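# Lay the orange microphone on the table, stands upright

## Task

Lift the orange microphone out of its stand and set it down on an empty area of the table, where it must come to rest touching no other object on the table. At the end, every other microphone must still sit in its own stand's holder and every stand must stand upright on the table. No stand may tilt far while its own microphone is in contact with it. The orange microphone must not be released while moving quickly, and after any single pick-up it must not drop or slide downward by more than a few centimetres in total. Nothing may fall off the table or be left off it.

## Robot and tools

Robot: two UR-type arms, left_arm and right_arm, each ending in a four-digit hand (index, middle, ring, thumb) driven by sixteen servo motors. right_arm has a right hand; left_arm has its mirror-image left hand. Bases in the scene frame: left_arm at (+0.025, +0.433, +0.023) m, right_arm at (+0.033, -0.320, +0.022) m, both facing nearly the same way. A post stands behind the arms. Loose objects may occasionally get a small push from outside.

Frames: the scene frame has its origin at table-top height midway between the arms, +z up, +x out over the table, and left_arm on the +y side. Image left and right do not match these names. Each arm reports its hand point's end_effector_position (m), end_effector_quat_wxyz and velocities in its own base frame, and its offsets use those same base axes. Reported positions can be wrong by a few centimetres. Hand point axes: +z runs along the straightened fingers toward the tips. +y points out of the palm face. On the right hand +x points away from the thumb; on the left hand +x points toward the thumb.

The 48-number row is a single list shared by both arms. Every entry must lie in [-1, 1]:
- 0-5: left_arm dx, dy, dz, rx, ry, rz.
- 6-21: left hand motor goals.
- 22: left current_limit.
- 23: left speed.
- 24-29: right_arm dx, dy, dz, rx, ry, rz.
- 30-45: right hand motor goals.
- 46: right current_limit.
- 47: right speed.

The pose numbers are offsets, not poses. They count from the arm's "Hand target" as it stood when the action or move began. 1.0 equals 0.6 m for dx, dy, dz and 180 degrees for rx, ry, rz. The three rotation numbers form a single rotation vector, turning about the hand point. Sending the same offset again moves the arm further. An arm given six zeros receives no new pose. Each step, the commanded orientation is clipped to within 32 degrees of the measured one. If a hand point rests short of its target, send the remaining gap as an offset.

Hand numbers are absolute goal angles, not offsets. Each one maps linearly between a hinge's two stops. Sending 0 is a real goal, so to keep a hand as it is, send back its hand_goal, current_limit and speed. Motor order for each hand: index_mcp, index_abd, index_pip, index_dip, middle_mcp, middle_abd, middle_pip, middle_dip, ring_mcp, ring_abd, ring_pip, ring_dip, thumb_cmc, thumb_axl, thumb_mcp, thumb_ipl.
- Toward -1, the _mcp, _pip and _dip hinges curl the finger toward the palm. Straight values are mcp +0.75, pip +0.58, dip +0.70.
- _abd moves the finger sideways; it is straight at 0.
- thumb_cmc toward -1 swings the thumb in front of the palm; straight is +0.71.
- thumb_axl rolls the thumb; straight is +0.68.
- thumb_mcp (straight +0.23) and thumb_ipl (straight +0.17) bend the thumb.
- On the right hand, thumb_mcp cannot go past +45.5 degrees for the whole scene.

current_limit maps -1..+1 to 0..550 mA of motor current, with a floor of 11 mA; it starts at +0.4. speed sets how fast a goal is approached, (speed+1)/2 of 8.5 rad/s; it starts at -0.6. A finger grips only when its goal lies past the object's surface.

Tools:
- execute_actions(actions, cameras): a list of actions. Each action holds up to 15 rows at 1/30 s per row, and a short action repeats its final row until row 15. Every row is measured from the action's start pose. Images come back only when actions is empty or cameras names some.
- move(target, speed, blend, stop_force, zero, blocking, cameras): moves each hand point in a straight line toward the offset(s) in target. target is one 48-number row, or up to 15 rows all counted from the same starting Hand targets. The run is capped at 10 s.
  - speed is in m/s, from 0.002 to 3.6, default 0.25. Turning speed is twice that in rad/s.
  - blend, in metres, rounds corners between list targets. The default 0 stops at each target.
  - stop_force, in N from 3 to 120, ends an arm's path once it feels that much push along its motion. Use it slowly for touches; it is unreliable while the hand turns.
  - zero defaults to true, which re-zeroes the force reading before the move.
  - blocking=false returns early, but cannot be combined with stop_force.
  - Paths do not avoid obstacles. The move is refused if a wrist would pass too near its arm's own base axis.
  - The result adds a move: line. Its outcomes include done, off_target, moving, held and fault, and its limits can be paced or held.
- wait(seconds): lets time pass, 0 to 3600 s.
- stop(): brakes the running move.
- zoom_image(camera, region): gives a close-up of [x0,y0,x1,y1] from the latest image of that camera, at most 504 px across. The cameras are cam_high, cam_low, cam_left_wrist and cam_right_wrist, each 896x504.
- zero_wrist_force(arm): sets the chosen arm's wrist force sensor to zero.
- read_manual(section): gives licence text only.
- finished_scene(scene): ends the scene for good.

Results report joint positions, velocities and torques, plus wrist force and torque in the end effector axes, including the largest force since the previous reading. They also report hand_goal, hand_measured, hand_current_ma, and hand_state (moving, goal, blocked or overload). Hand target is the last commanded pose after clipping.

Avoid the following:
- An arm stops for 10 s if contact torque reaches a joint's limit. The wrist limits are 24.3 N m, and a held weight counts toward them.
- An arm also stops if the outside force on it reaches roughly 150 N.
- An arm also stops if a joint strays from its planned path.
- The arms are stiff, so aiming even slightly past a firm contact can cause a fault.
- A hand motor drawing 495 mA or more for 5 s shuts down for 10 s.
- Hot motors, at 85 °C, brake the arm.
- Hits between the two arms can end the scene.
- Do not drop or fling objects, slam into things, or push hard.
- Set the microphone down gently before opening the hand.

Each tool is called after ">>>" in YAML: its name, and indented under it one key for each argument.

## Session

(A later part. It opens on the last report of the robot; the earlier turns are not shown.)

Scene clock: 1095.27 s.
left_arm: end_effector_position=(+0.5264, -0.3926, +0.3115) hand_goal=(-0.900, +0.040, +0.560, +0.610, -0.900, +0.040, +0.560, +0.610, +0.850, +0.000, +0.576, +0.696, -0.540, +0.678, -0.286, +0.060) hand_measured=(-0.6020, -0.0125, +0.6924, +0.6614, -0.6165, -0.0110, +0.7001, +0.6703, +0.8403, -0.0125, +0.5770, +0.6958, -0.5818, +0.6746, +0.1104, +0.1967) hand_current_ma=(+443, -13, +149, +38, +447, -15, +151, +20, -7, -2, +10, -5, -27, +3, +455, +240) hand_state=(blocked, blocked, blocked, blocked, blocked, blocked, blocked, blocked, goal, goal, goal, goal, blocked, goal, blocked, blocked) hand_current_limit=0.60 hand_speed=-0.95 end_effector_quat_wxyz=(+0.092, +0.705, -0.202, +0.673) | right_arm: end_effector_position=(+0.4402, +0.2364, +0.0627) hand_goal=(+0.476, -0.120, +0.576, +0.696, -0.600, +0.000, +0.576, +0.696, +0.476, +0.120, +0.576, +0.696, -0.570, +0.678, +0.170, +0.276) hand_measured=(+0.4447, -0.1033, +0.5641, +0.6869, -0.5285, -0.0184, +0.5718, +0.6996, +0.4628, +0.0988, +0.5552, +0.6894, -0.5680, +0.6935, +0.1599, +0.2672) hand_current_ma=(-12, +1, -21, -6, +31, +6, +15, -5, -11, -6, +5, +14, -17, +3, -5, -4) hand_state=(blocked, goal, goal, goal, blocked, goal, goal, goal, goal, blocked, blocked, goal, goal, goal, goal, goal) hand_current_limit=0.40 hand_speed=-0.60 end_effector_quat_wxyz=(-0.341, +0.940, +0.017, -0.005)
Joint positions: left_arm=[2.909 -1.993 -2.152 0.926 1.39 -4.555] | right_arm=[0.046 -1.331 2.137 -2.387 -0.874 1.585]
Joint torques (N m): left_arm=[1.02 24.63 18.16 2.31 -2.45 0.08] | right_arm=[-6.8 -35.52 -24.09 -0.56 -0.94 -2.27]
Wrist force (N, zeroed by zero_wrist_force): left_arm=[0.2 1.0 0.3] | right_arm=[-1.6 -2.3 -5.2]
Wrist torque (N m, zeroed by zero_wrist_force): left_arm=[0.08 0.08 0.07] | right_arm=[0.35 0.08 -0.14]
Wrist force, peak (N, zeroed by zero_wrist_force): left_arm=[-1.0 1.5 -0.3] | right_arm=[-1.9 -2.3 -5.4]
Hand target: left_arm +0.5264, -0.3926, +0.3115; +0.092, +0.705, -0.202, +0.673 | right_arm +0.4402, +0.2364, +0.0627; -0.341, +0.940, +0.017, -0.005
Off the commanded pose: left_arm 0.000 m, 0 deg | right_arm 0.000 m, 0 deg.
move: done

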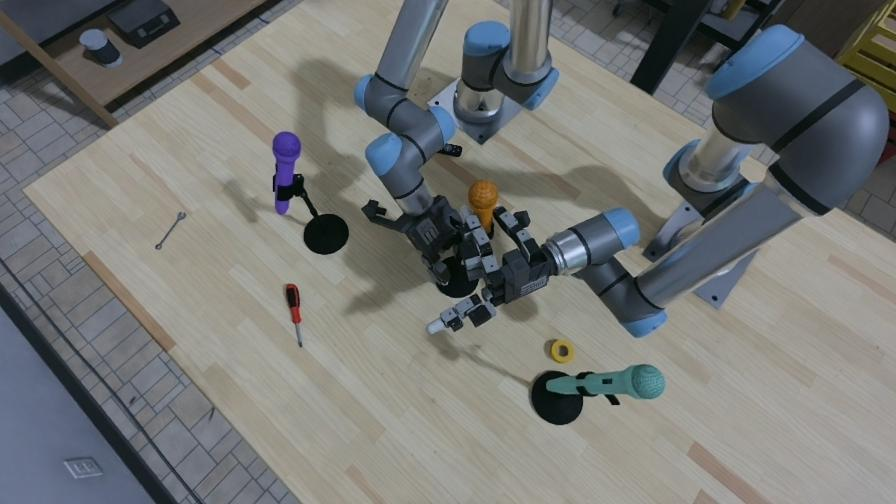

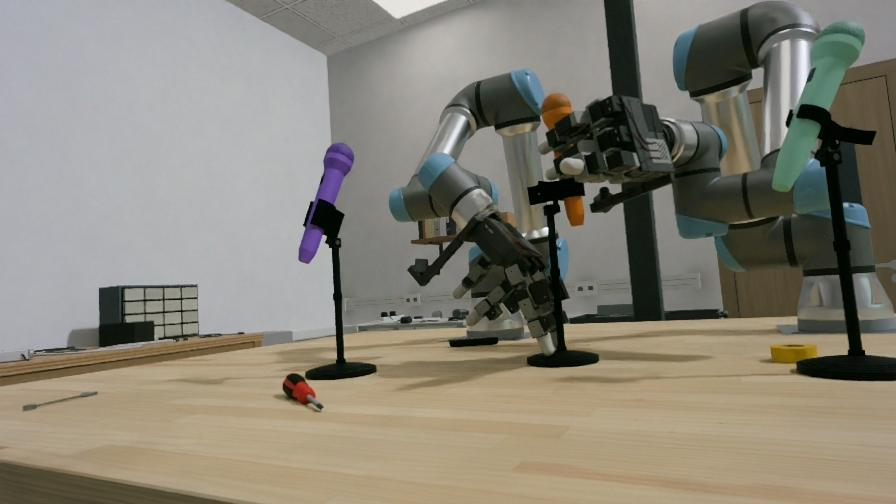

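>>> move:
  target:
    - [0,0,0,0,0,0, -0.90,0.04,0.56,0.61,-0.90,0.04,0.56,0.61,0.85,0,0.576,0.696,-0.54,0.678,-0.286,0.06,0.6,-0.95, 0,0,0,0,0,0, 0.15,-0.12,0.42,0.60,-0.60,0,0.576,0.696,0.15,0.12,0.42,0.60,-0.571,0.678,0.169,0.276,0.5,-0.9]
  speed: 0.04
  cameras: ["cam_high","cam_low"]

>>> zoom_image:
  camera: "cam_low"
  region: [450, 60, 710, 380]

Scene clock: 1099.90 s.
left_arm: end_effector_position=(+0.5264, -0.3926, +0.3115) hand_goal=(-0.900, +0.040, +0.560, +0.610, -0.900, +0.040, +0.560, +0.610, +0.850, +0.000, +0.576, +0.696, -0.540, +0.678, -0.286, +0.060) hand_measured=(-0.6032, -0.0125, +0.6937, +0.6614, -0.6177, -0.0110, +0.7001, +0.6690, +0.8391, -0.0110, +0.5770, +0.6958, -0.5818, +0.6746, +0.1104, +0.1957) hand_current_ma=(+441, -3, +134, +42, +454, -26, +150, +30, -8, -2, -2, +0, -24, -2, +439, +228) hand_state=(blocked, blocked, blocked, blocked, blocked, blocked, blocked, blocked, goal, goal, goal, goal, blocked, goal, blocked, blocked) hand_current_limit=0.60 hand_speed=-0.95 end_effector_quat_wxyz=(+0.092, +0.705, -0.202, +0.673) | right_arm: end_effector_position=(+0.4402, +0.2364, +0.0627) hand_goal=(+0.150, -0.120, +0.420, +0.600, -0.600, +0.000, +0.576, +0.696, +0.150, +0.120, +0.420, +0.600, -0.570, +0.678, +0.170, +0.276) hand_measured=(+0.4520, -0.1033, +0.5564, +0.6767, -0.5285, -0.0198, +0.5718, +0.6996, +0.4484, +0.0988, +0.5603, +0.6741, -0.5693, +0.6925, +0.1599, +0.2662) hand_current_ma=(+78, -16, +56, +36, +29, -5, +19, +17, +93, +9, +82, +45, -12, +17, -11, +2) hand_state=(moving, goal, blocked, blocked, blocked, goal, goal, goal, moving, blocked, blocked, blocked, goal, goal, goal, goal) hand_current_limit=0.50 hand_speed=-0.90 end_effector_quat_wxyz=(-0.341, +0.940, +0.017, -0.005)
Joint positions: left_arm=[2.909 -1.993 -2.152 0.926 1.39 -4.555] | right_arm=[0.046 -1.331 2.137 -2.387 -0.874 1.585]
Joint torques (N m): left_arm=[3.87 27.25 16.78 1.85 -2.43 0.92] | right_arm=[-7.1 -34.33 -24.31 -0.61 -0.83 -2.23]
Wrist force (N, zeroed by zero_wrist_force): left_arm=[-0.4 1.3 -0.4] | right_arm=[-1.7 -4.7 -3.2]
Wrist torque (N m, zeroed by zero_wrist_force): left_arm=[0.13 0.05 0.08] | right_arm=[0.30 0.08 -0.19]
Wrist force, peak (N, zeroed by zero_wrist_force): left_arm=[-0.7 1.9 -0.2] | right_arm=[-1.4 -5.0 -4.8]
Hand target: left_arm +0.5264, -0.3926, +0.3115; +0.092, +0.705, -0.202, +0.673 | right_arm +0.4402, +0.2364, +0.0627; -0.341, +0.940, +0.017, -0.005
Off the commanded pose: left_arm 0.000 m, 0 deg | right_arm 0.000 m, 0 deg.
move: done

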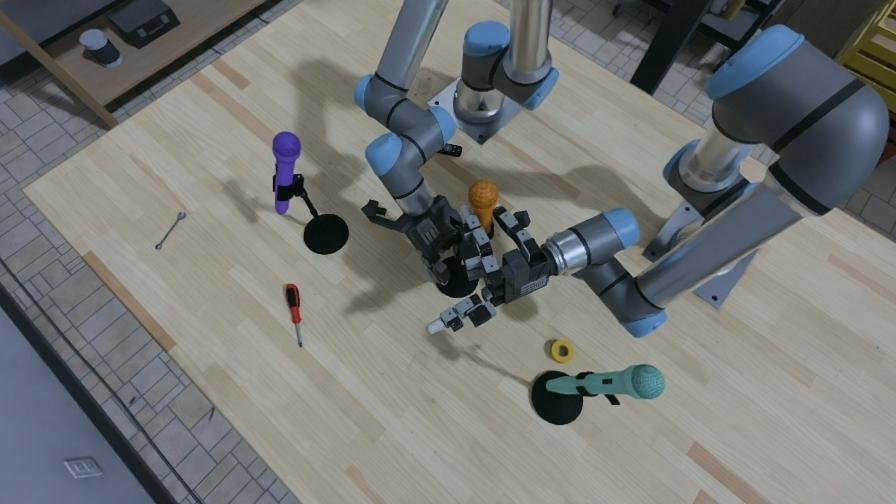

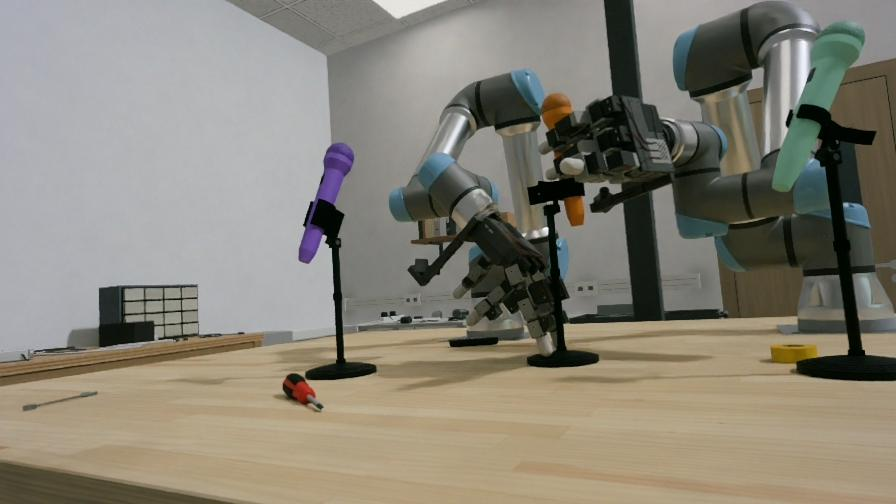

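Scaled by 1.575.

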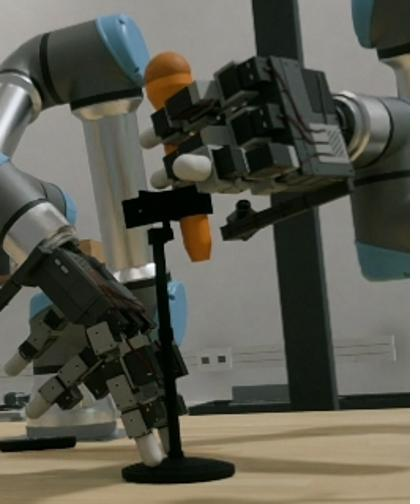

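>>> wait:
  seconds: 0.5
  cameras: ["cam_high"]

>>> zoom_image:
  camera: "cam_high"
  region: [400, 180, 520, 300]

Scene clock: 1102.97 s.
left_arm: end_effector_position=(+0.5264, -0.3926, +0.3115) hand_goal=(-0.900, +0.040, +0.560, +0.610, -0.900, +0.040, +0.560, +0.610, +0.850, +0.000, +0.576, +0.696, -0.540, +0.678, -0.286, +0.060) hand_measured=(-0.6032, -0.0125, +0.6937, +0.6614, -0.6165, -0.0110, +0.7014, +0.6690, +0.8403, -0.0125, +0.5757, +0.6971, -0.5818, +0.6746, +0.1104, +0.1967) hand_current_ma=(+439, -4, +141, +41, +446, -18, +139, +29, -7, -14, -2, -4, -36, +6, +449, +217) hand_state=(blocked, blocked, blocked, blocked, blocked, blocked, blocked, blocked, goal, goal, goal, goal, blocked, goal, blocked, blocked) hand_current_limit=0.60 hand_speed=-0.95 end_effector_quat_wxyz=(+0.092, +0.705, -0.202, +0.673) | right_arm: end_effector_position=(+0.4402, +0.2364, +0.0627) hand_goal=(+0.150, -0.120, +0.420, +0.600, -0.600, +0.000, +0.576, +0.696, +0.150, +0.120, +0.420, +0.600, -0.570, +0.678, +0.170, +0.276) hand_measured=(+0.4508, -0.1033, +0.5577, +0.6780, -0.5285, -0.0184, +0.5705, +0.6996, +0.4459, +0.0988, +0.5629, +0.6741, -0.5680, +0.6935, +0.1599, +0.2672) hand_current_ma=(+230, +14, +79, +33, +43, -7, +12, +18, +223, -4, +88, +51, -3, +14, -17, -12) hand_state=(blocked, goal, blocked, blocked, blocked, goal, goal, goal, blocked, blocked, blocked, blocked, goal, goal, goal, goal) hand_current_limit=0.50 hand_speed=-0.90 end_effector_quat_wxyz=(-0.341, +0.940, +0.017, -0.005)
Joint positions: left_arm=[2.909 -1.993 -2.152 0.926 1.39 -4.555] | right_arm=[0.046 -1.331 2.137 -2.387 -0.874 1.585]
Joint torques (N m): left_arm=[6.46 28.43 15.05 1.3 -2.31 1.06] | right_arm=[-7.68 -33.86 -20.39 -0.72 -0.75 -2.46]
Wrist force (N, zeroed by zero_wrist_force): left_arm=[-0.1 1.1 0.1] | right_arm=[-1.0 -6.8 -4.3]
Wrist torque (N m, zeroed by zero_wrist_force): left_arm=[0.10 0.13 0.04] | right_arm=[0.38 0.09 -0.23]
Wrist force, peak (N, zeroed by zero_wrist_force): left_arm=[-1.0 1.8 -0.5] | right_arm=[-1.3 -7.1 -4.5]
Hand target: left_arm +0.5264, -0.3926, +0.3115; +0.092, +0.705, -0.202, +0.673 | right_arm +0.4402, +0.2364, +0.0627; -0.341, +0.940, +0.017, -0.005
Off the commanded pose: left_arm 0.000 m, 0 deg | right_arm 0.000 m, 0 deg.
wait: 0.50 s; at rest from the start

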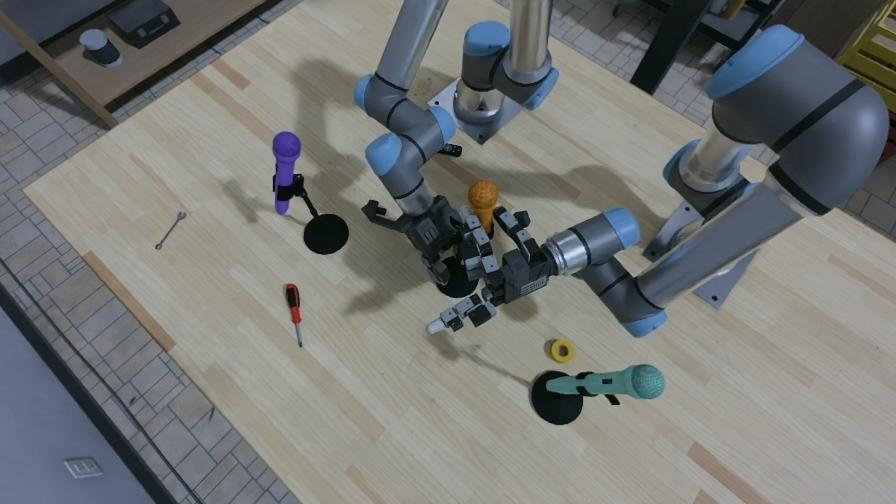

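Scaled by 4.200.

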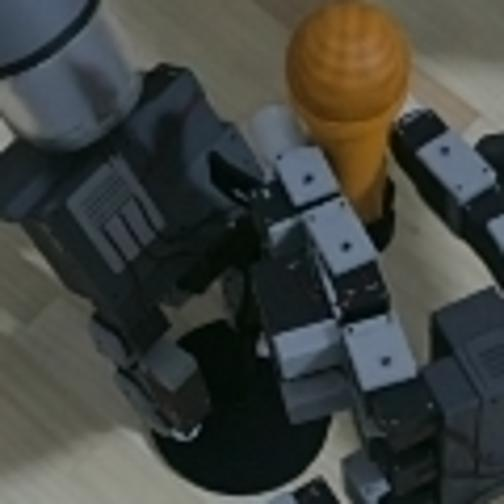

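>>> move:
  target:
    - [0,0,0,0,0,0, -0.90,0.04,0.56,0.61,-0.90,0.04,0.56,0.61,0.85,0,0.576,0.696,-0.54,0.678,-0.286,0.06,0.6,-0.95, 0,0,0,0,0,0, -0.02,-0.12,0.36,0.56,-0.60,0,0.576,0.696,-0.02,0.12,0.36,0.56,-0.571,0.678,0.169,0.276,0.5,-0.9]
  speed: 0.04
  cameras: []

>>> move:
  target:
    - [0.0005,-0.0025,0.0167,0,0,0, -0.90,0.04,0.56,0.61,-0.90,0.04,0.56,0.61,0.85,0,0.576,0.696,-0.54,0.678,-0.286,0.06,0.6,-0.95, 0,0,0,0,0,0, -0.02,-0.12,0.36,0.56,-0.60,0,0.576,0.696,-0.02,0.12,0.36,0.56,-0.571,0.678,0.169,0.276,0.5,-0.9]
  speed: 0.01
  cameras: ["cam_high","cam_low"]

>>> zoom_image:
  camera: "cam_low"
  region: [450, 60, 710, 380]

Scene clock: 1113.93 s.
left_arm: end_effector_position=(+0.5264, -0.3926, +0.3115) hand_goal=(-0.900, +0.040, +0.560, +0.610, -0.900, +0.040, +0.560, +0.610, +0.850, +0.000, +0.576, +0.696, -0.540, +0.678, -0.286, +0.060) hand_measured=(-0.6020, -0.0125, +0.6937, +0.6614, -0.6177, -0.0110, +0.7014, +0.6703, +0.8403, -0.0110, +0.5757, +0.6958, -0.5818, +0.6746, +0.1114, +0.1976) hand_current_ma=(+434, +3, +145, +34, +454, -6, +135, +37, -19, -11, -2, -7, -24, -2, +440, +228) hand_state=(blocked, blocked, blocked, blocked, blocked, blocked, blocked, blocked, goal, goal, goal, goal, blocked, goal, blocked, blocked) hand_current_limit=0.60 hand_speed=-0.95 end_effector_quat_wxyz=(+0.092, +0.705, -0.202, +0.673) | right_arm: end_effector_position=(+0.4402, +0.2364, +0.0627) hand_goal=(-0.020, -0.120, +0.360, +0.560, -0.600, +0.000, +0.576, +0.696, -0.020, +0.120, +0.360, +0.560, -0.570, +0.678, +0.170, +0.276) hand_measured=(+0.4484, -0.1033, +0.5564, +0.6780, -0.5297, -0.0198, +0.5718, +0.6996, +0.4435, +0.0988, +0.5629, +0.6741, -0.5680, +0.6935, +0.1599, +0.2662) hand_current_ma=(+401, +4, +118, +61, +21, -17, +8, +1, +388, +0, +122, +69, -17, +5, -14, -16) hand_state=(moving, goal, blocked, blocked, blocked, goal, goal, goal, moving, blocked, blocked, blocked, goal, goal, goal, goal) hand_current_limit=0.50 hand_speed=-0.90 end_effector_quat_wxyz=(-0.341, +0.940, +0.017, -0.005)
Joint positions: left_arm=[2.909 -1.993 -2.152 0.926 1.39 -4.555] | right_arm=[0.046 -1.331 2.137 -2.387 -0.874 1.585]
Joint torques (N m): left_arm=[7.88 30.27 13.77 0.8 -2.34 1.11] | right_arm=[-7.34 -32.93 -16.82 -0.63 -0.77 -2.46]
Wrist force (N, zeroed by zero_wrist_force): left_arm=[0.0 1.3 0.1] | right_arm=[-0.9 -8.4 -3.4]
Wrist torque (N m, zeroed by zero_wrist_force): left_arm=[0.13 0.08 0.06] | right_arm=[0.42 0.09 -0.28]
Wrist force, peak (N, zeroed by zero_wrist_force): left_arm=[-1.2 1.5 -0.5] | right_arm=[-1.0 -8.1 -4.3]
Hand target: left_arm +0.5264, -0.3926, +0.3115; +0.092, +0.705, -0.202, +0.673 | right_arm +0.4402, +0.2364, +0.0627; -0.341, +0.940, +0.017, -0.005
Off the commanded pose: left_arm 0.000 m, 0 deg | right_arm 0.000 m, 0 deg.
move: done

Scene clock: 1115.23 s.
left_arm: end_effector_position=(+0.5267, -0.3941, +0.3214) hand_goal=(-0.900, +0.040, +0.560, +0.610, -0.900, +0.040, +0.560, +0.610, +0.850, +0.000, +0.576, +0.696, -0.540, +0.678, -0.286, +0.060) hand_measured=(-0.6020, -0.0316, +0.6937, +0.6614, -0.6153, -0.0418, +0.7014, +0.6690, +0.8403, -0.0110, +0.5770, +0.6958, -0.6446, +0.6662, +0.1114, +0.1967) hand_current_ma=(+438, -11, +140, +28, +473, -31, +142, +27, -5, -10, +1, -1, -99, +11, +451, +228) hand_state=(blocked, blocked, blocked, blocked, blocked, blocked, blocked, blocked, goal, goal, goal, goal, blocked, goal, blocked, blocked) hand_current_limit=0.60 hand_speed=-0.95 end_effector_quat_wxyz=(+0.092, +0.705, -0.202, +0.673) | right_arm: end_effector_position=(+0.4402, +0.2364, +0.0627) hand_goal=(-0.020, -0.120, +0.360, +0.560, -0.600, +0.000, +0.576, +0.696, -0.020, +0.120, +0.360, +0.560, -0.570, +0.678, +0.170, +0.276) hand_measured=(+0.4496, -0.1048, +0.5577, +0.6780, -0.5285, -0.0184, +0.5718, +0.6996, +0.4411, +0.0974, +0.5629, +0.6741, -0.5680, +0.6935, +0.1599, +0.2662) hand_current_ma=(+397, +16, +137, +59, +40, +2, +5, +7, +386, -27, +136, +76, -30, +8, -12, -1) hand_state=(blocked, goal, blocked, blocked, blocked, goal, goal, goal, blocked, blocked, blocked, blocked, goal, goal, goal, goal) hand_current_limit=0.50 hand_speed=-0.90 end_effector_quat_wxyz=(-0.341, +0.940, +0.017, -0.005)
Joint positions: left_arm=[2.906 -1.971 -2.145 0.897 1.393 -4.556] | right_arm=[0.046 -1.331 2.137 -2.387 -0.874 1.585]
Joint torques (N m): left_arm=[-7.33 50.16 25.2 0.6 2.34 -3.65] | right_arm=[-7.67 -33.14 -15.66 -0.6 -0.49 -2.35]
Wrist force (N, zeroed by zero_wrist_force): left_arm=[-6.6 2.2 0.4] | right_arm=[-2.0 -9.5 -5.3]
Wrist torque (N m, zeroed by zero_wrist_force): left_arm=[0.18 0.39 0.25] | right_arm=[0.59 0.13 -0.31]
Wrist force, peak (N, zeroed by zero_wrist_force): left_arm=[-6.8 2.5 0.1] | right_arm=[-1.6 -9.9 -6.5]
Hand target: left_arm +0.5267, -0.3941, +0.3215; +0.092, +0.705, -0.202, +0.673 | right_arm +0.4402, +0.2364, +0.0627; -0.341, +0.940, +0.017, -0.005
Off the commanded pose: left_arm 0.000 m, 0 deg | right_arm 0.000 m, 0 deg.
move: done

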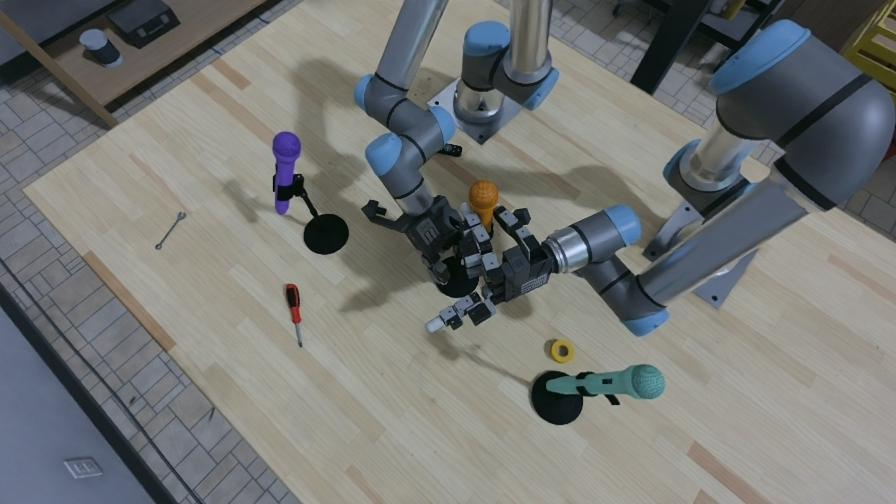

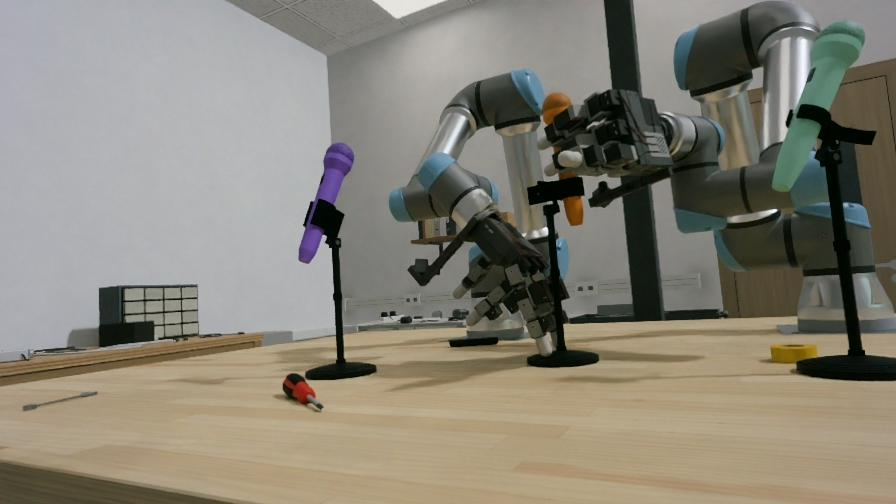

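Scaled by 1.575.

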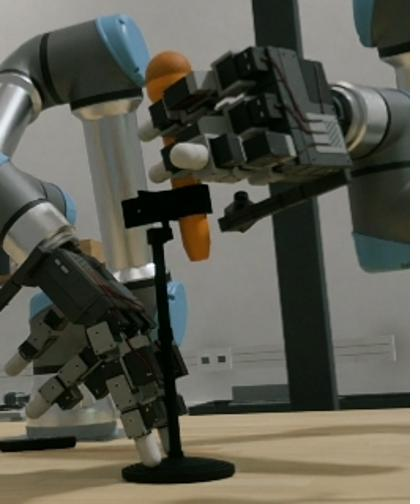

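>>> move:
  target:
    - [0.0003,-0.0015,0.01,0,0,0, -0.90,0.08,0.56,0.61,-0.88,0.08,0.56,0.61,0.85,0,0.576,0.696,-0.50,0.678,-0.286,0.06,0.57,-0.95, 0,0,0,0,0,0, -0.02,-0.12,0.36,0.56,-0.60,0,0.576,0.696,-0.02,0.12,0.36,0.56,-0.571,0.678,0.169,0.276,0.55,-0.9]
  speed: 0.01
  cameras: ["cam_low"]

>>> zoom_image:
  camera: "cam_low"
  region: [450, 60, 710, 380]

Scene clock: 1119.80 s.
left_arm: end_effector_position=(+0.5269, -0.3950, +0.3274) hand_goal=(-0.900, +0.080, +0.560, +0.610, -0.880, +0.080, +0.560, +0.610, +0.850, +0.000, +0.576, +0.696, -0.500, +0.678, -0.286, +0.060) hand_measured=(-0.6020, -0.0316, +0.6937, +0.6614, -0.6141, -0.0418, +0.7001, +0.6690, +0.8391, -0.0110, +0.5770, +0.6958, -0.6446, +0.6662, +0.1114, +0.1976) hand_current_ma=(+428, -43, +144, +42, +433, -53, +149, +25, -3, +4, -4, -10, -174, +7, +445, +237) hand_state=(blocked, blocked, blocked, blocked, blocked, blocked, blocked, blocked, goal, goal, goal, goal, blocked, goal, blocked, blocked) hand_current_limit=0.57 hand_speed=-0.95 end_effector_quat_wxyz=(+0.092, +0.705, -0.202, +0.673) | right_arm: end_effector_position=(+0.4402, +0.2364, +0.0627) hand_goal=(-0.020, -0.120, +0.360, +0.560, -0.600, +0.000, +0.576, +0.696, -0.020, +0.120, +0.360, +0.560, -0.570, +0.678, +0.170, +0.276) hand_measured=(+0.4496, -0.1048, +0.5577, +0.6780, -0.5285, -0.0198, +0.5705, +0.6996, +0.4423, +0.0988, +0.5629, +0.6741, -0.5693, +0.6935, +0.1599, +0.2662) hand_current_ma=(+386, +5, +97, +72, +22, -2, +10, +11, +380, +12, +118, +55, -27, +7, -9, -19) hand_state=(blocked, goal, blocked, blocked, blocked, goal, goal, goal, blocked, blocked, blocked, blocked, goal, goal, goal, goal) hand_current_limit=0.55 hand_speed=-0.90 end_effector_quat_wxyz=(-0.341, +0.940, +0.017, -0.005)
Joint positions: left_arm=[2.904 -1.958 -2.14 0.879 1.395 -4.556] | right_arm=[0.046 -1.331 2.137 -2.387 -0.874 1.585]
Joint torques (N m): left_arm=[-7.42 50.04 26.1 0.39 2.46 -3.63] | right_arm=[-7.77 -31.38 -12.9 -0.8 -0.42 -2.27]
Wrist force (N, zeroed by zero_wrist_force): left_arm=[-6.1 1.9 0.4] | right_arm=[-2.2 -9.6 -5.8]
Wrist torque (N m, zeroed by zero_wrist_force): left_arm=[0.15 0.33 0.29] | right_arm=[0.64 0.16 -0.31]
Wrist force, peak (N, zeroed by zero_wrist_force): left_arm=[-7.1 2.5 0.2] | right_arm=[-1.4 -10.4 -7.3]
Hand target: left_arm +0.5269, -0.3950, +0.3275; +0.092, +0.705, -0.202, +0.673 | right_arm +0.4402, +0.2364, +0.0627; -0.341, +0.940, +0.017, -0.005
Off the commanded pose: left_arm 0.000 m, 0 deg | right_arm 0.000 m, 0 deg.
move: done

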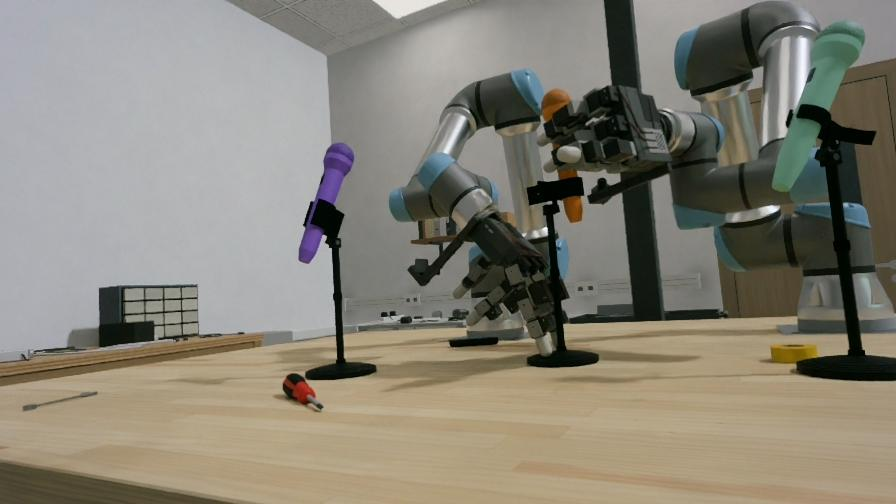

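Scaled by 1.575.

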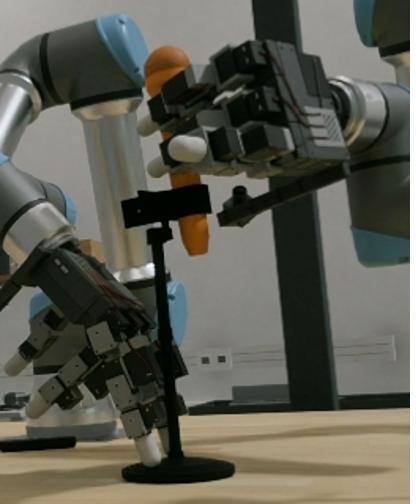

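>>> move:
  target:
    - [0.0016,-0.0075,0.05,0,0,0, -0.90,0.08,0.56,0.61,-0.88,0.08,0.56,0.61,0.85,0,0.576,0.696,-0.50,0.678,-0.286,0.06,0.57,-0.95, 0,0,0,0,0,0, -0.02,-0.12,0.36,0.56,-0.60,0,0.576,0.696,-0.02,0.12,0.36,0.56,-0.571,0.678,0.169,0.276,0.55,-0.9]
  speed: 0.015
  cameras: ["cam_low"]

>>> zoom_image:
  camera: "cam_low"
  region: [450, 30, 710, 380]

Scene clock: 1125.37 s.
left_arm: end_effector_position=(+0.5279, -0.3995, +0.3574) hand_goal=(-0.900, +0.080, +0.560, +0.610, -0.880, +0.080, +0.560, +0.610, +0.850, +0.000, +0.576, +0.696, -0.500, +0.678, -0.286, +0.060) hand_measured=(-0.6020, -0.0330, +0.6924, +0.6627, -0.6153, -0.0418, +0.7001, +0.6703, +0.8403, -0.0125, +0.5757, +0.6958, -0.6459, +0.6651, +0.1114, +0.1967) hand_current_ma=(+422, -28, +145, +46, +454, -48, +153, +39, -12, +1, +4, -6, -172, -3, +434, +227) hand_state=(blocked, blocked, blocked, blocked, blocked, blocked, blocked, blocked, goal, goal, goal, goal, blocked, goal, blocked, blocked) hand_current_limit=0.57 hand_speed=-0.95 end_effector_quat_wxyz=(+0.092, +0.705, -0.202, +0.673) | right_arm: end_effector_position=(+0.4402, +0.2364, +0.0627) hand_goal=(-0.020, -0.120, +0.360, +0.560, -0.600, +0.000, +0.576, +0.696, -0.020, +0.120, +0.360, +0.560, -0.570, +0.678, +0.170, +0.276) hand_measured=(+0.4484, -0.1033, +0.5590, +0.6780, -0.5297, -0.0184, +0.5718, +0.6996, +0.4411, +0.0988, +0.5629, +0.6741, -0.5693, +0.6935, +0.1599, +0.2662) hand_current_ma=(+385, +0, +109, +75, +14, +6, +28, -2, +392, +15, +121, +79, -8, +4, -11, +10) hand_state=(blocked, goal, blocked, blocked, blocked, goal, goal, goal, blocked, blocked, blocked, blocked, goal, goal, goal, goal) hand_current_limit=0.55 hand_speed=-0.90 end_effector_quat_wxyz=(-0.341, +0.940, +0.017, -0.005)
Joint positions: left_arm=[2.893 -1.899 -2.112 0.791 1.406 -4.557] | right_arm=[0.046 -1.331 2.137 -2.387 -0.874 1.585]
Joint torques (N m): left_arm=[-7.98 47.91 26.88 0.57 2.39 -3.63] | right_arm=[-7.22 -30.15 -13.55 -0.84 -0.35 -2.18]
Wrist force (N, zeroed by zero_wrist_force): left_arm=[-6.2 1.3 -0.6] | right_arm=[-2.1 -10.9 -9.0]
Wrist torque (N m, zeroed by zero_wrist_force): left_arm=[0.19 0.34 0.31] | right_arm=[0.84 0.18 -0.34]
Wrist force, peak (N, zeroed by zero_wrist_force): left_arm=[-6.7 2.0 -0.4] | right_arm=[-2.2 -11.5 -10.2]
Hand target: left_arm +0.5279, -0.3995, +0.3575; +0.092, +0.705, -0.202, +0.673 | right_arm +0.4402, +0.2364, +0.0627; -0.341, +0.940, +0.017, -0.005
Off the commanded pose: left_arm 0.000 m, 0 deg | right_arm 0.000 m, 0 deg.
move: done

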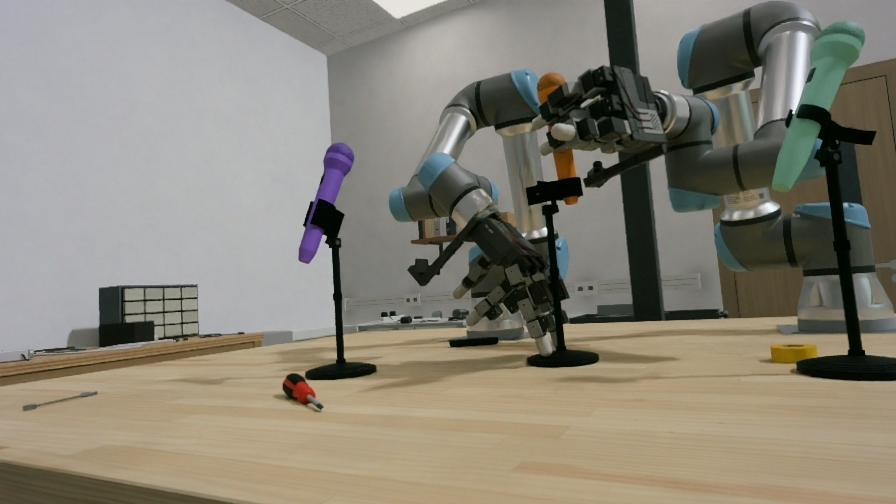

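Scaled by 1.440.

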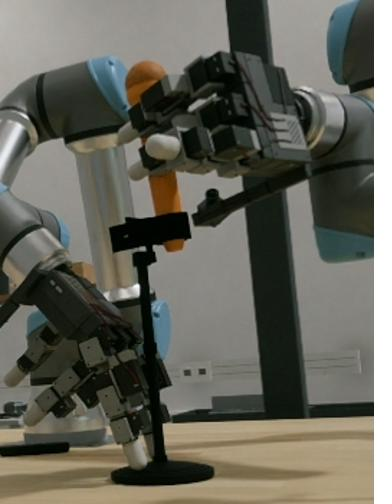

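>>> move:
  target:
    - [0.0024,-0.0113,0.075,0,0,0, -0.90,0.08,0.56,0.61,-0.88,0.08,0.56,0.61,0.85,0,0.576,0.696,-0.50,0.678,-0.286,0.06,0.57,-0.95, 0,0,0,0,0,0, -0.02,-0.12,0.36,0.56,-0.60,0,0.576,0.696,-0.02,0.12,0.36,0.56,-0.571,0.678,0.169,0.276,0.55,-0.9]
  speed: 0.015
  cameras: ["cam_low","cam_high"]

>>> zoom_image:
  camera: "cam_low"
  region: [450, 30, 710, 380]

Scene clock: 1133.70 s.
left_arm: end_effector_position=(+0.5293, -0.4062, +0.4024) hand_goal=(-0.900, +0.080, +0.560, +0.610, -0.880, +0.080, +0.560, +0.610, +0.850, +0.000, +0.576, +0.696, -0.500, +0.678, -0.286, +0.060) hand_measured=(-0.6020, +0.0666, +0.6937, +0.6627, -0.6274, +0.0446, +0.7001, +0.6678, +0.8403, -0.0110, +0.5770, +0.6958, -0.5705, +0.6662, +0.1114, +0.1967) hand_current_ma=(+425, +7, +141, +46, +450, -6, +137, +33, -13, -9, +4, -7, -42, +5, +439, +240) hand_state=(blocked, goal, blocked, blocked, blocked, blocked, blocked, blocked, goal, goal, goal, goal, blocked, goal, blocked, blocked) hand_current_limit=0.57 hand_speed=-0.95 end_effector_quat_wxyz=(+0.092, +0.705, -0.202, +0.673) | right_arm: end_effector_position=(+0.4402, +0.2364, +0.0627) hand_goal=(-0.020, -0.120, +0.360, +0.560, -0.600, +0.000, +0.576, +0.696, -0.020, +0.120, +0.360, +0.560, -0.570, +0.678, +0.170, +0.276) hand_measured=(+0.4472, -0.1019, +0.5577, +0.6780, -0.5297, -0.0184, +0.5718, +0.6996, +0.4399, +0.0988, +0.5629, +0.6741, -0.5680, +0.6935, +0.1609, +0.2672) hand_current_ma=(+400, +6, +84, +72, +22, -15, +16, +8, +383, -5, +128, +59, +3, -4, +5, -10) hand_state=(blocked, goal, blocked, blocked, blocked, goal, goal, goal, blocked, blocked, blocked, blocked, goal, goal, goal, goal) hand_current_limit=0.55 hand_speed=-0.90 end_effector_quat_wxyz=(-0.341, +0.940, +0.017, -0.005)
Joint positions: left_arm=[2.878 -1.821 -2.059 0.661 1.421 -4.558] | right_arm=[0.046 -1.331 2.137 -2.387 -0.874 1.585]
Joint torques (N m): left_arm=[-8.07 44.04 27.19 -0.37 2.46 -2.94] | right_arm=[-7.22 -27.97 -14.45 -0.76 -0.26 -2.35]
Wrist force (N, zeroed by zero_wrist_force): left_arm=[-0.5 0.3 0.2] | right_arm=[-1.4 -7.5 -1.9]
Wrist torque (N m, zeroed by zero_wrist_force): left_arm=[0.02 0.04 0.03] | right_arm=[0.51 0.13 -0.26]
Wrist force, peak (N, zeroed by zero_wrist_force): left_arm=[-6.8 1.1 -0.3] | right_arm=[-1.7 -13.2 -13.4]
Hand target: left_arm +0.5293, -0.4063, +0.4025; +0.092, +0.705, -0.202, +0.673 | right_arm +0.4402, +0.2364, +0.0627; -0.341, +0.940, +0.017, -0.005
Off the commanded pose: left_arm 0.000 m, 0 deg | right_arm 0.000 m, 0 deg.
move: done
Images, in order (width x height): cam_high 896x504, cam_low 896x504.

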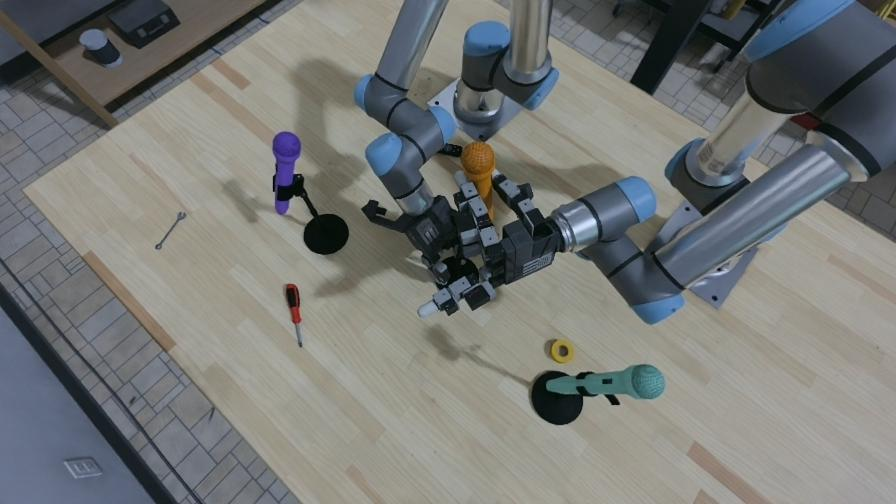

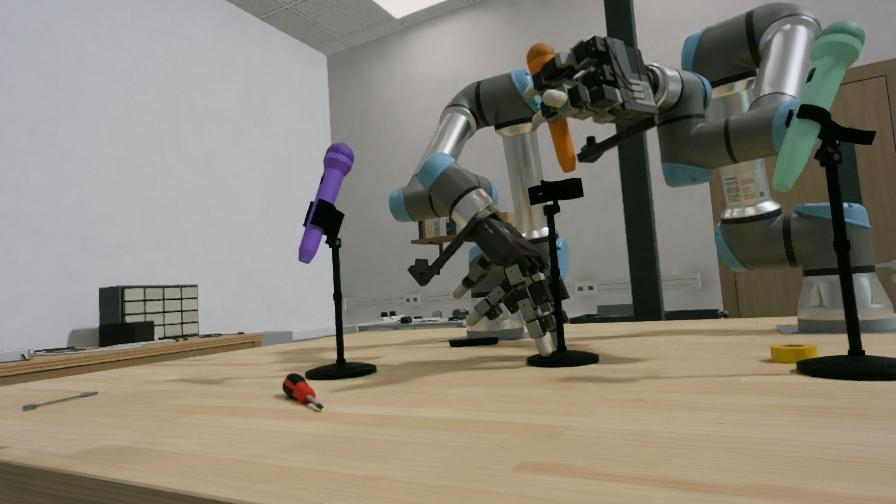

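Scaled by 1.440.

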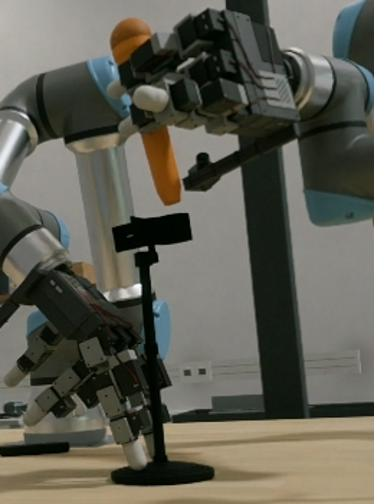

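>>> move:
  target:
    - [0,0,0.10,0,0,0, -0.86,0.04,0.58,0.63,-0.84,0.04,0.58,0.63,0.85,0,0.576,0.696,-0.55,0.678,-0.22,0.10,0.5,-0.95, 0,0,0,0,0,0, 0.43,-0.12,0.56,0.69,-0.60,0,0.576,0.696,0.43,0.12,0.56,0.69,-0.571,0.678,0.169,0.276,0.4,-0.9]
  speed: 0.04
  cameras: ["cam_low","cam_high"]

>>> zoom_image:
  camera: "cam_low"
  region: [450, 30, 710, 380]

Scene clock: 1256.27 s.
left_arm: end_effector_position=(+0.5293, -0.4063, +0.4625) hand_goal=(-0.860, +0.040, +0.580, +0.630, -0.840, +0.040, +0.580, +0.630, +0.850, +0.000, +0.576, +0.696, -0.550, +0.678, -0.220, +0.100) hand_measured=(-0.6008, +0.0505, +0.6937, +0.6627, -0.6274, +0.0314, +0.6989, +0.6665, +0.8403, -0.0125, +0.5770, +0.6958, -0.5780, +0.6651, +0.1124, +0.1967) hand_current_ma=(+395, +5, +121, +26, +351, +1, +105, +19, -11, -8, +7, -7, -18, -9, +434, +125) hand_state=(blocked, goal, blocked, blocked, blocked, goal, blocked, blocked, goal, goal, goal, goal, blocked, goal, blocked, blocked) hand_current_limit=0.50 hand_speed=-0.95 end_effector_quat_wxyz=(+0.092, +0.705, -0.202, +0.673) | right_arm: end_effector_position=(+0.4402, +0.2364, +0.0627) hand_goal=(+0.430, -0.120, +0.560, +0.690, -0.600, +0.000, +0.576, +0.696, +0.430, +0.120, +0.560, +0.690, -0.570, +0.678, +0.170, +0.276) hand_measured=(+0.4134, -0.1019, +0.5936, +0.7238, -0.5297, -0.0198, +0.5705, +0.6996, +0.4061, +0.1003, +0.5962, +0.7187, -0.5667, +0.6935, +0.1619, +0.2672) hand_current_ma=(-11, +18, +1, +1, +20, -19, -6, +13, -21, +13, +27, +33, -9, -1, -15, -9) hand_state=(goal, goal, blocked, blocked, blocked, goal, goal, goal, blocked, blocked, blocked, blocked, goal, goal, goal, goal) hand_current_limit=0.40 hand_speed=-0.90 end_effector_quat_wxyz=(-0.341, +0.940, +0.017, -0.005)
Joint positions: left_arm=[2.878 -1.725 -1.988 0.494 1.421 -4.558] | right_arm=[0.046 -1.331 2.137 -2.387 -0.874 1.585]
Joint torques (N m): left_arm=[0 40.87 28.67 -0.05 -0.46 -0.91] | right_arm=[-7.31 -27.31 -14.16 -0.8 0.01 -2.29]
Wrist force (N, zeroed by zero_wrist_force): left_arm=[-0.2 0.0 0.1] | right_arm=[-1.1 -3.2 -6.6]
Wrist torque (N m, zeroed by zero_wrist_force): left_arm=[0.00 0.01 0.04] | right_arm=[0.53 0.22 -0.19]
Wrist force, peak (N, zeroed by zero_wrist_force): left_arm=[-0.9 0.4 0.6] | right_arm=[-0.8 -8.4 -3.6]
Hand target: left_arm +0.5293, -0.4063, +0.4625; +0.092, +0.705, -0.202, +0.673 | right_arm +0.4402, +0.2364, +0.0627; -0.341, +0.940, +0.017, -0.005
Off the commanded pose: left_arm 0.000 m, 0 deg | right_arm 0.000 m, 0 deg.
move: done
Images, in order (width x height): cam_high 896x504, cam_low 896x504.

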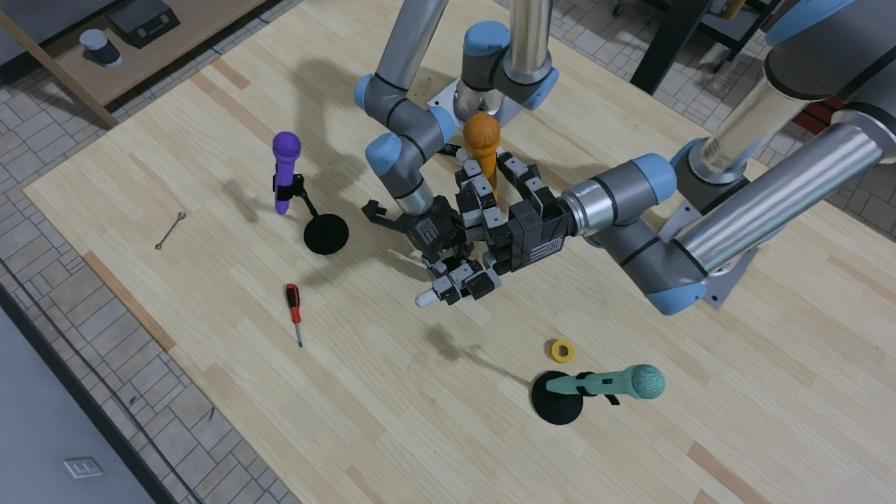

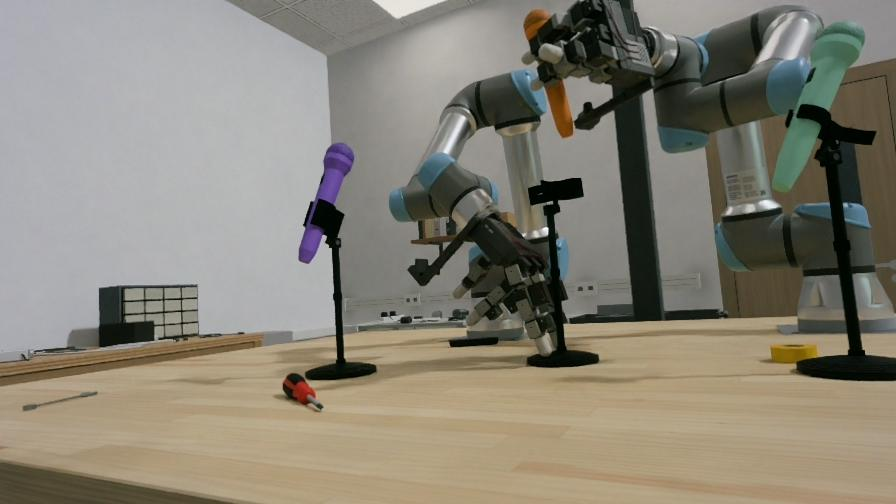

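Scaled by 1.440.

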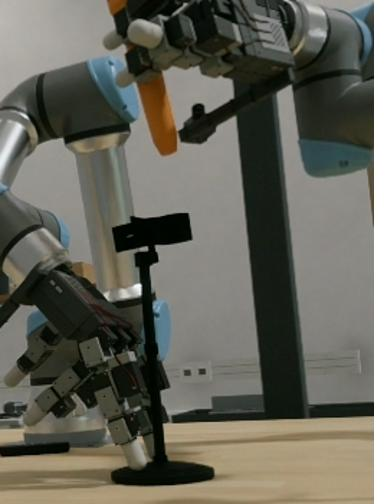

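>>> move:
  target:
    - [0,0,0,0,0,0, -0.86,0.04,0.58,0.63,-0.84,0.04,0.58,0.63,0.85,0,0.576,0.696,-0.55,0.678,-0.22,0.10,0.5,-0.95, 0,0,0.06,0,0,0, 0.43,-0.12,0.56,0.69,-0.60,0,0.576,0.696,0.43,0.12,0.56,0.69,-0.571,0.678,0.169,0.276,0.4,-0.9]
  speed: 0.03
  cameras: ["cam_low","cam_high"]

Scene clock: 1260.43 s.
left_arm: end_effector_position=(+0.5293, -0.4063, +0.4625) hand_goal=(-0.860, +0.040, +0.580, +0.630, -0.840, +0.040, +0.580, +0.630, +0.850, +0.000, +0.576, +0.696, -0.550, +0.678, -0.220, +0.100) hand_measured=(-0.5996, +0.0520, +0.6937, +0.6627, -0.6274, +0.0314, +0.6989, +0.6665, +0.8391, -0.0125, +0.5782, +0.6971, -0.5780, +0.6662, +0.1114, +0.1967) hand_current_ma=(+407, +13, +111, +28, +348, -7, +115, +19, -14, +11, -3, -9, -29, +7, +424, +121) hand_state=(blocked, goal, blocked, blocked, blocked, goal, blocked, blocked, goal, goal, goal, goal, blocked, goal, blocked, blocked) hand_current_limit=0.50 hand_speed=-0.95 end_effector_quat_wxyz=(+0.092, +0.705, -0.202, +0.673) | right_arm: end_effector_position=(+0.4402, +0.2364, +0.0987) hand_goal=(+0.430, -0.120, +0.560, +0.690, -0.600, +0.000, +0.576, +0.696, +0.430, +0.120, +0.560, +0.690, -0.570, +0.678, +0.170, +0.276) hand_measured=(+0.4134, -0.1033, +0.5680, +0.7047, -0.5297, -0.0184, +0.5718, +0.6996, +0.4061, +0.0974, +0.5718, +0.7060, -0.5680, +0.6935, +0.1599, +0.2672) hand_current_ma=(-10, +18, -12, -17, +41, -8, -7, +7, -4, +4, +9, +7, +8, +9, +4, -22) hand_state=(goal, goal, goal, goal, blocked, goal, goal, goal, blocked, blocked, goal, goal, goal, goal, goal, goal) hand_current_limit=0.40 hand_speed=-0.90 end_effector_quat_wxyz=(-0.341, +0.940, +0.017, -0.005)
Joint positions: left_arm=[2.878 -1.725 -1.988 0.494 1.421 -4.558] | right_arm=[0.046 -1.399 2.1 -2.282 -0.874 1.585]
Joint torques (N m): left_arm=[0.18 40.88 29.23 -0.1 -1.36 1.28] | right_arm=[7.54 -36.28 -27.25 -0.72 -1.22 -1.61]
Wrist force (N, zeroed by zero_wrist_force): left_arm=[-0.6 0.3 -0.1] | right_arm=[-1.6 0.0 -0.5]
Wrist torque (N m, zeroed by zero_wrist_force): left_arm=[0.06 0.03 0.02] | right_arm=[0.15 0.15 -0.16]
Wrist force, peak (N, zeroed by zero_wrist_force): left_arm=[-1.0 0.5 -0.3] | right_arm=[-1.0 -3.5 -6.9]
Hand target: left_arm +0.5293, -0.4063, +0.4625; +0.092, +0.705, -0.202, +0.673 | right_arm +0.4402, +0.2364, +0.0987; -0.341, +0.940, +0.017, -0.005
Off the commanded pose: left_arm 0.000 m, 0 deg | right_arm 0.000 m, 0 deg.
move: done
Images, in order (width x height): cam_high 896x504, cam_low 896x504.

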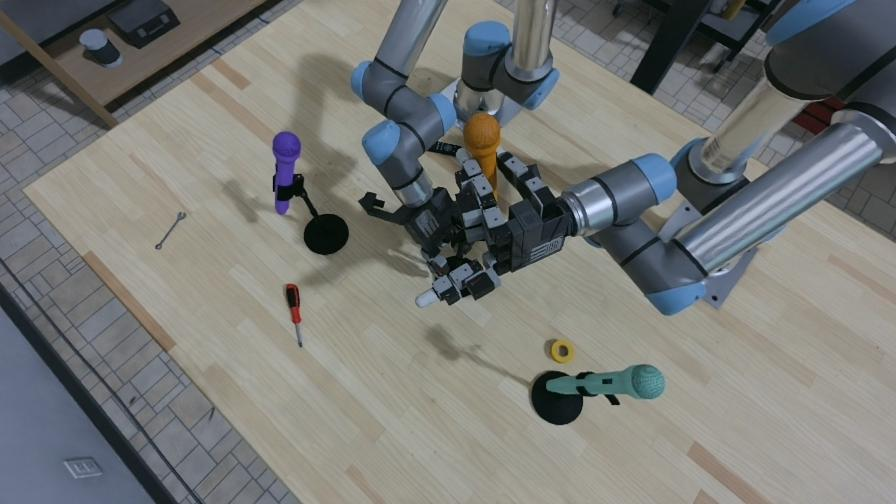

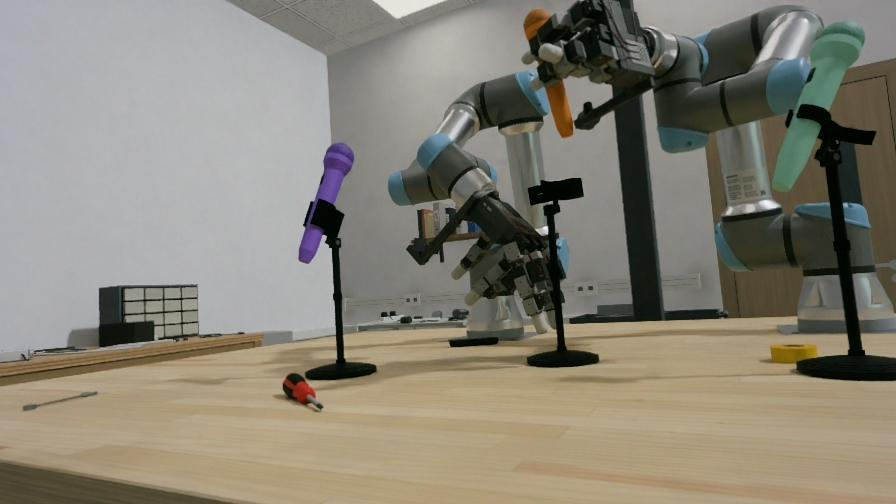

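>>> move:
  target:
    - [-0.1338,0.131,-0.0258,0.1445,-0.189,-0.1557, -0.86,0.04,0.58,0.63,-0.84,0.04,0.58,0.63,-0.30,0,0.576,0.696,-0.55,0.678,-0.22,0.10,0.5,-0.9, 0.004,-0.11,0,0,0,0, 0.43,-0.12,0.56,0.69,-0.60,0,0.576,0.696,0.43,0.12,0.56,0.69,-0.571,0.678,0.169,0.276,0.4,-0.9]
  speed: 0.08
  cameras: ["cam_low","cam_high"]

Scene clock: 1276.37 s.
left_arm: end_effector_position=(+0.4490, -0.3277, +0.4470) hand_goal=(-0.860, +0.040, +0.580, +0.630, -0.840, +0.040, +0.580, +0.630, -0.300, +0.000, +0.576, +0.696, -0.550, +0.678, -0.220, +0.100) hand_measured=(-0.5996, +0.0520, +0.6937, +0.6627, -0.6262, +0.0329, +0.6989, +0.6665, -0.3017, -0.0125, +0.5757, +0.6958, -0.5780, +0.6662, +0.1114, +0.1967) hand_current_ma=(+404, +8, +114, +27, +332, -10, +104, +1, -13, -2, +13, +7, -9, -2, +422, +122) hand_state=(blocked, goal, blocked, blocked, blocked, goal, blocked, blocked, goal, goal, goal, goal, blocked, goal, blocked, blocked) hand_current_limit=0.50 hand_speed=-0.90 end_effector_quat_wxyz=(+0.029, +0.415, -0.523, +0.744) | right_arm: end_effector_position=(+0.4426, +0.1704, +0.0987) hand_goal=(+0.430, -0.120, +0.560, +0.690, -0.600, +0.000, +0.576, +0.696, +0.430, +0.120, +0.560, +0.690, -0.570, +0.678, +0.170, +0.276) hand_measured=(+0.4134, -0.1033, +0.5680, +0.7047, -0.5297, -0.0198, +0.5718, +0.6996, +0.4061, +0.0974, +0.5731, +0.7060, -0.5680, +0.6925, +0.1599, +0.2662) hand_current_ma=(-2, +13, -16, -7, +28, +2, -18, +18, -16, -5, +5, +21, -5, +23, +0, -6) hand_state=(goal, goal, goal, goal, blocked, goal, goal, goal, blocked, blocked, goal, goal, goal, goal, goal, goal) hand_current_limit=0.40 hand_speed=-0.90 end_effector_quat_wxyz=(-0.341, +0.940, +0.017, -0.005)
Joint positions: left_arm=[3.243 -1.684 -2.025 0.778 0.54 -4.034] | right_arm=[-0.096 -1.45 2.122 -2.135 -0.881 1.4]
Joint torques (N m): left_arm=[10.25 37.61 27 2.27 -2.39 1.68] | right_arm=[-9.47 -33.7 -9.22 -0.48 -1.67 -2.45]
Wrist force (N, zeroed by zero_wrist_force): left_arm=[0.2 0.6 0.4] | right_arm=[-1.8 0.0 -1.1]
Wrist torque (N m, zeroed by zero_wrist_force): left_arm=[0.26 -0.12 -0.16] | right_arm=[0.22 0.18 -0.10]
Wrist force, peak (N, zeroed by zero_wrist_force): left_arm=[0.1 1.1 0.7] | right_arm=[-2.0 -0.2 -0.9]
Hand target: left_arm +0.4490, -0.3277, +0.4470; +0.029, +0.415, -0.523, +0.744 | right_arm +0.4426, +0.1704, +0.0987; -0.341, +0.940, +0.017, -0.005
Off the commanded pose: left_arm 0.000 m, 0 deg | right_arm 0.000 m, 0 deg.
move: done
Images, in order (width x height): cam_high 896x504, cam_low 896x504.

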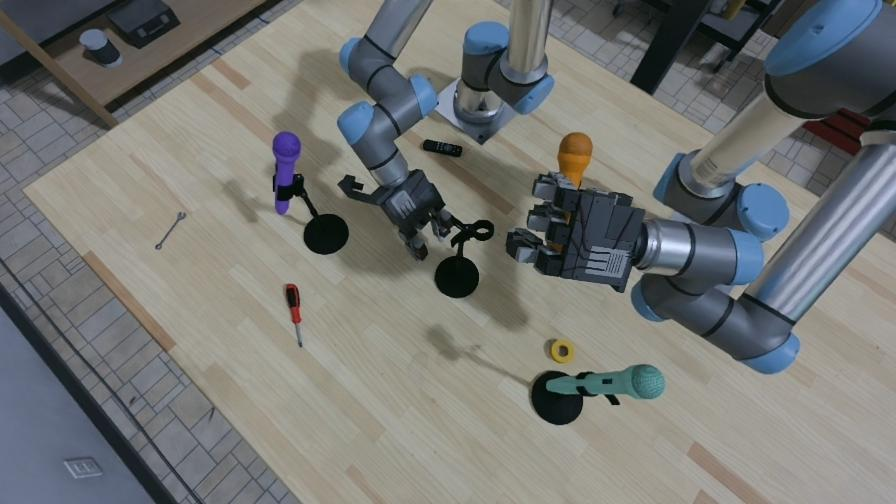

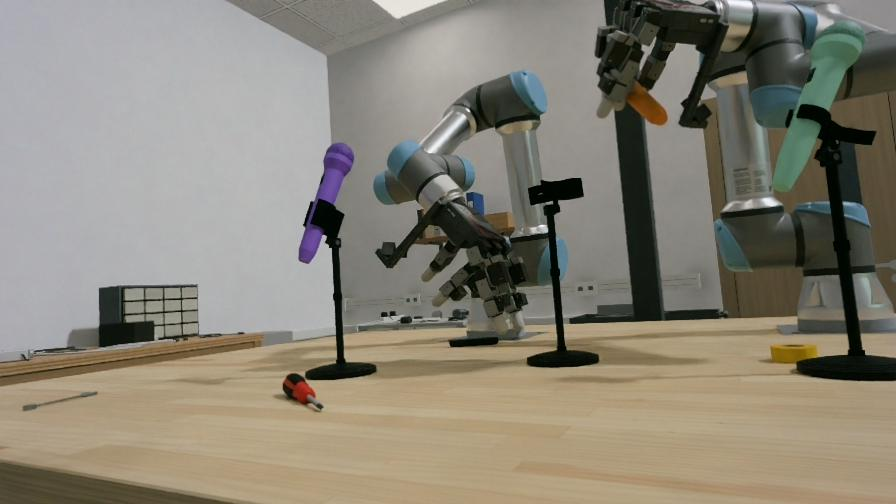

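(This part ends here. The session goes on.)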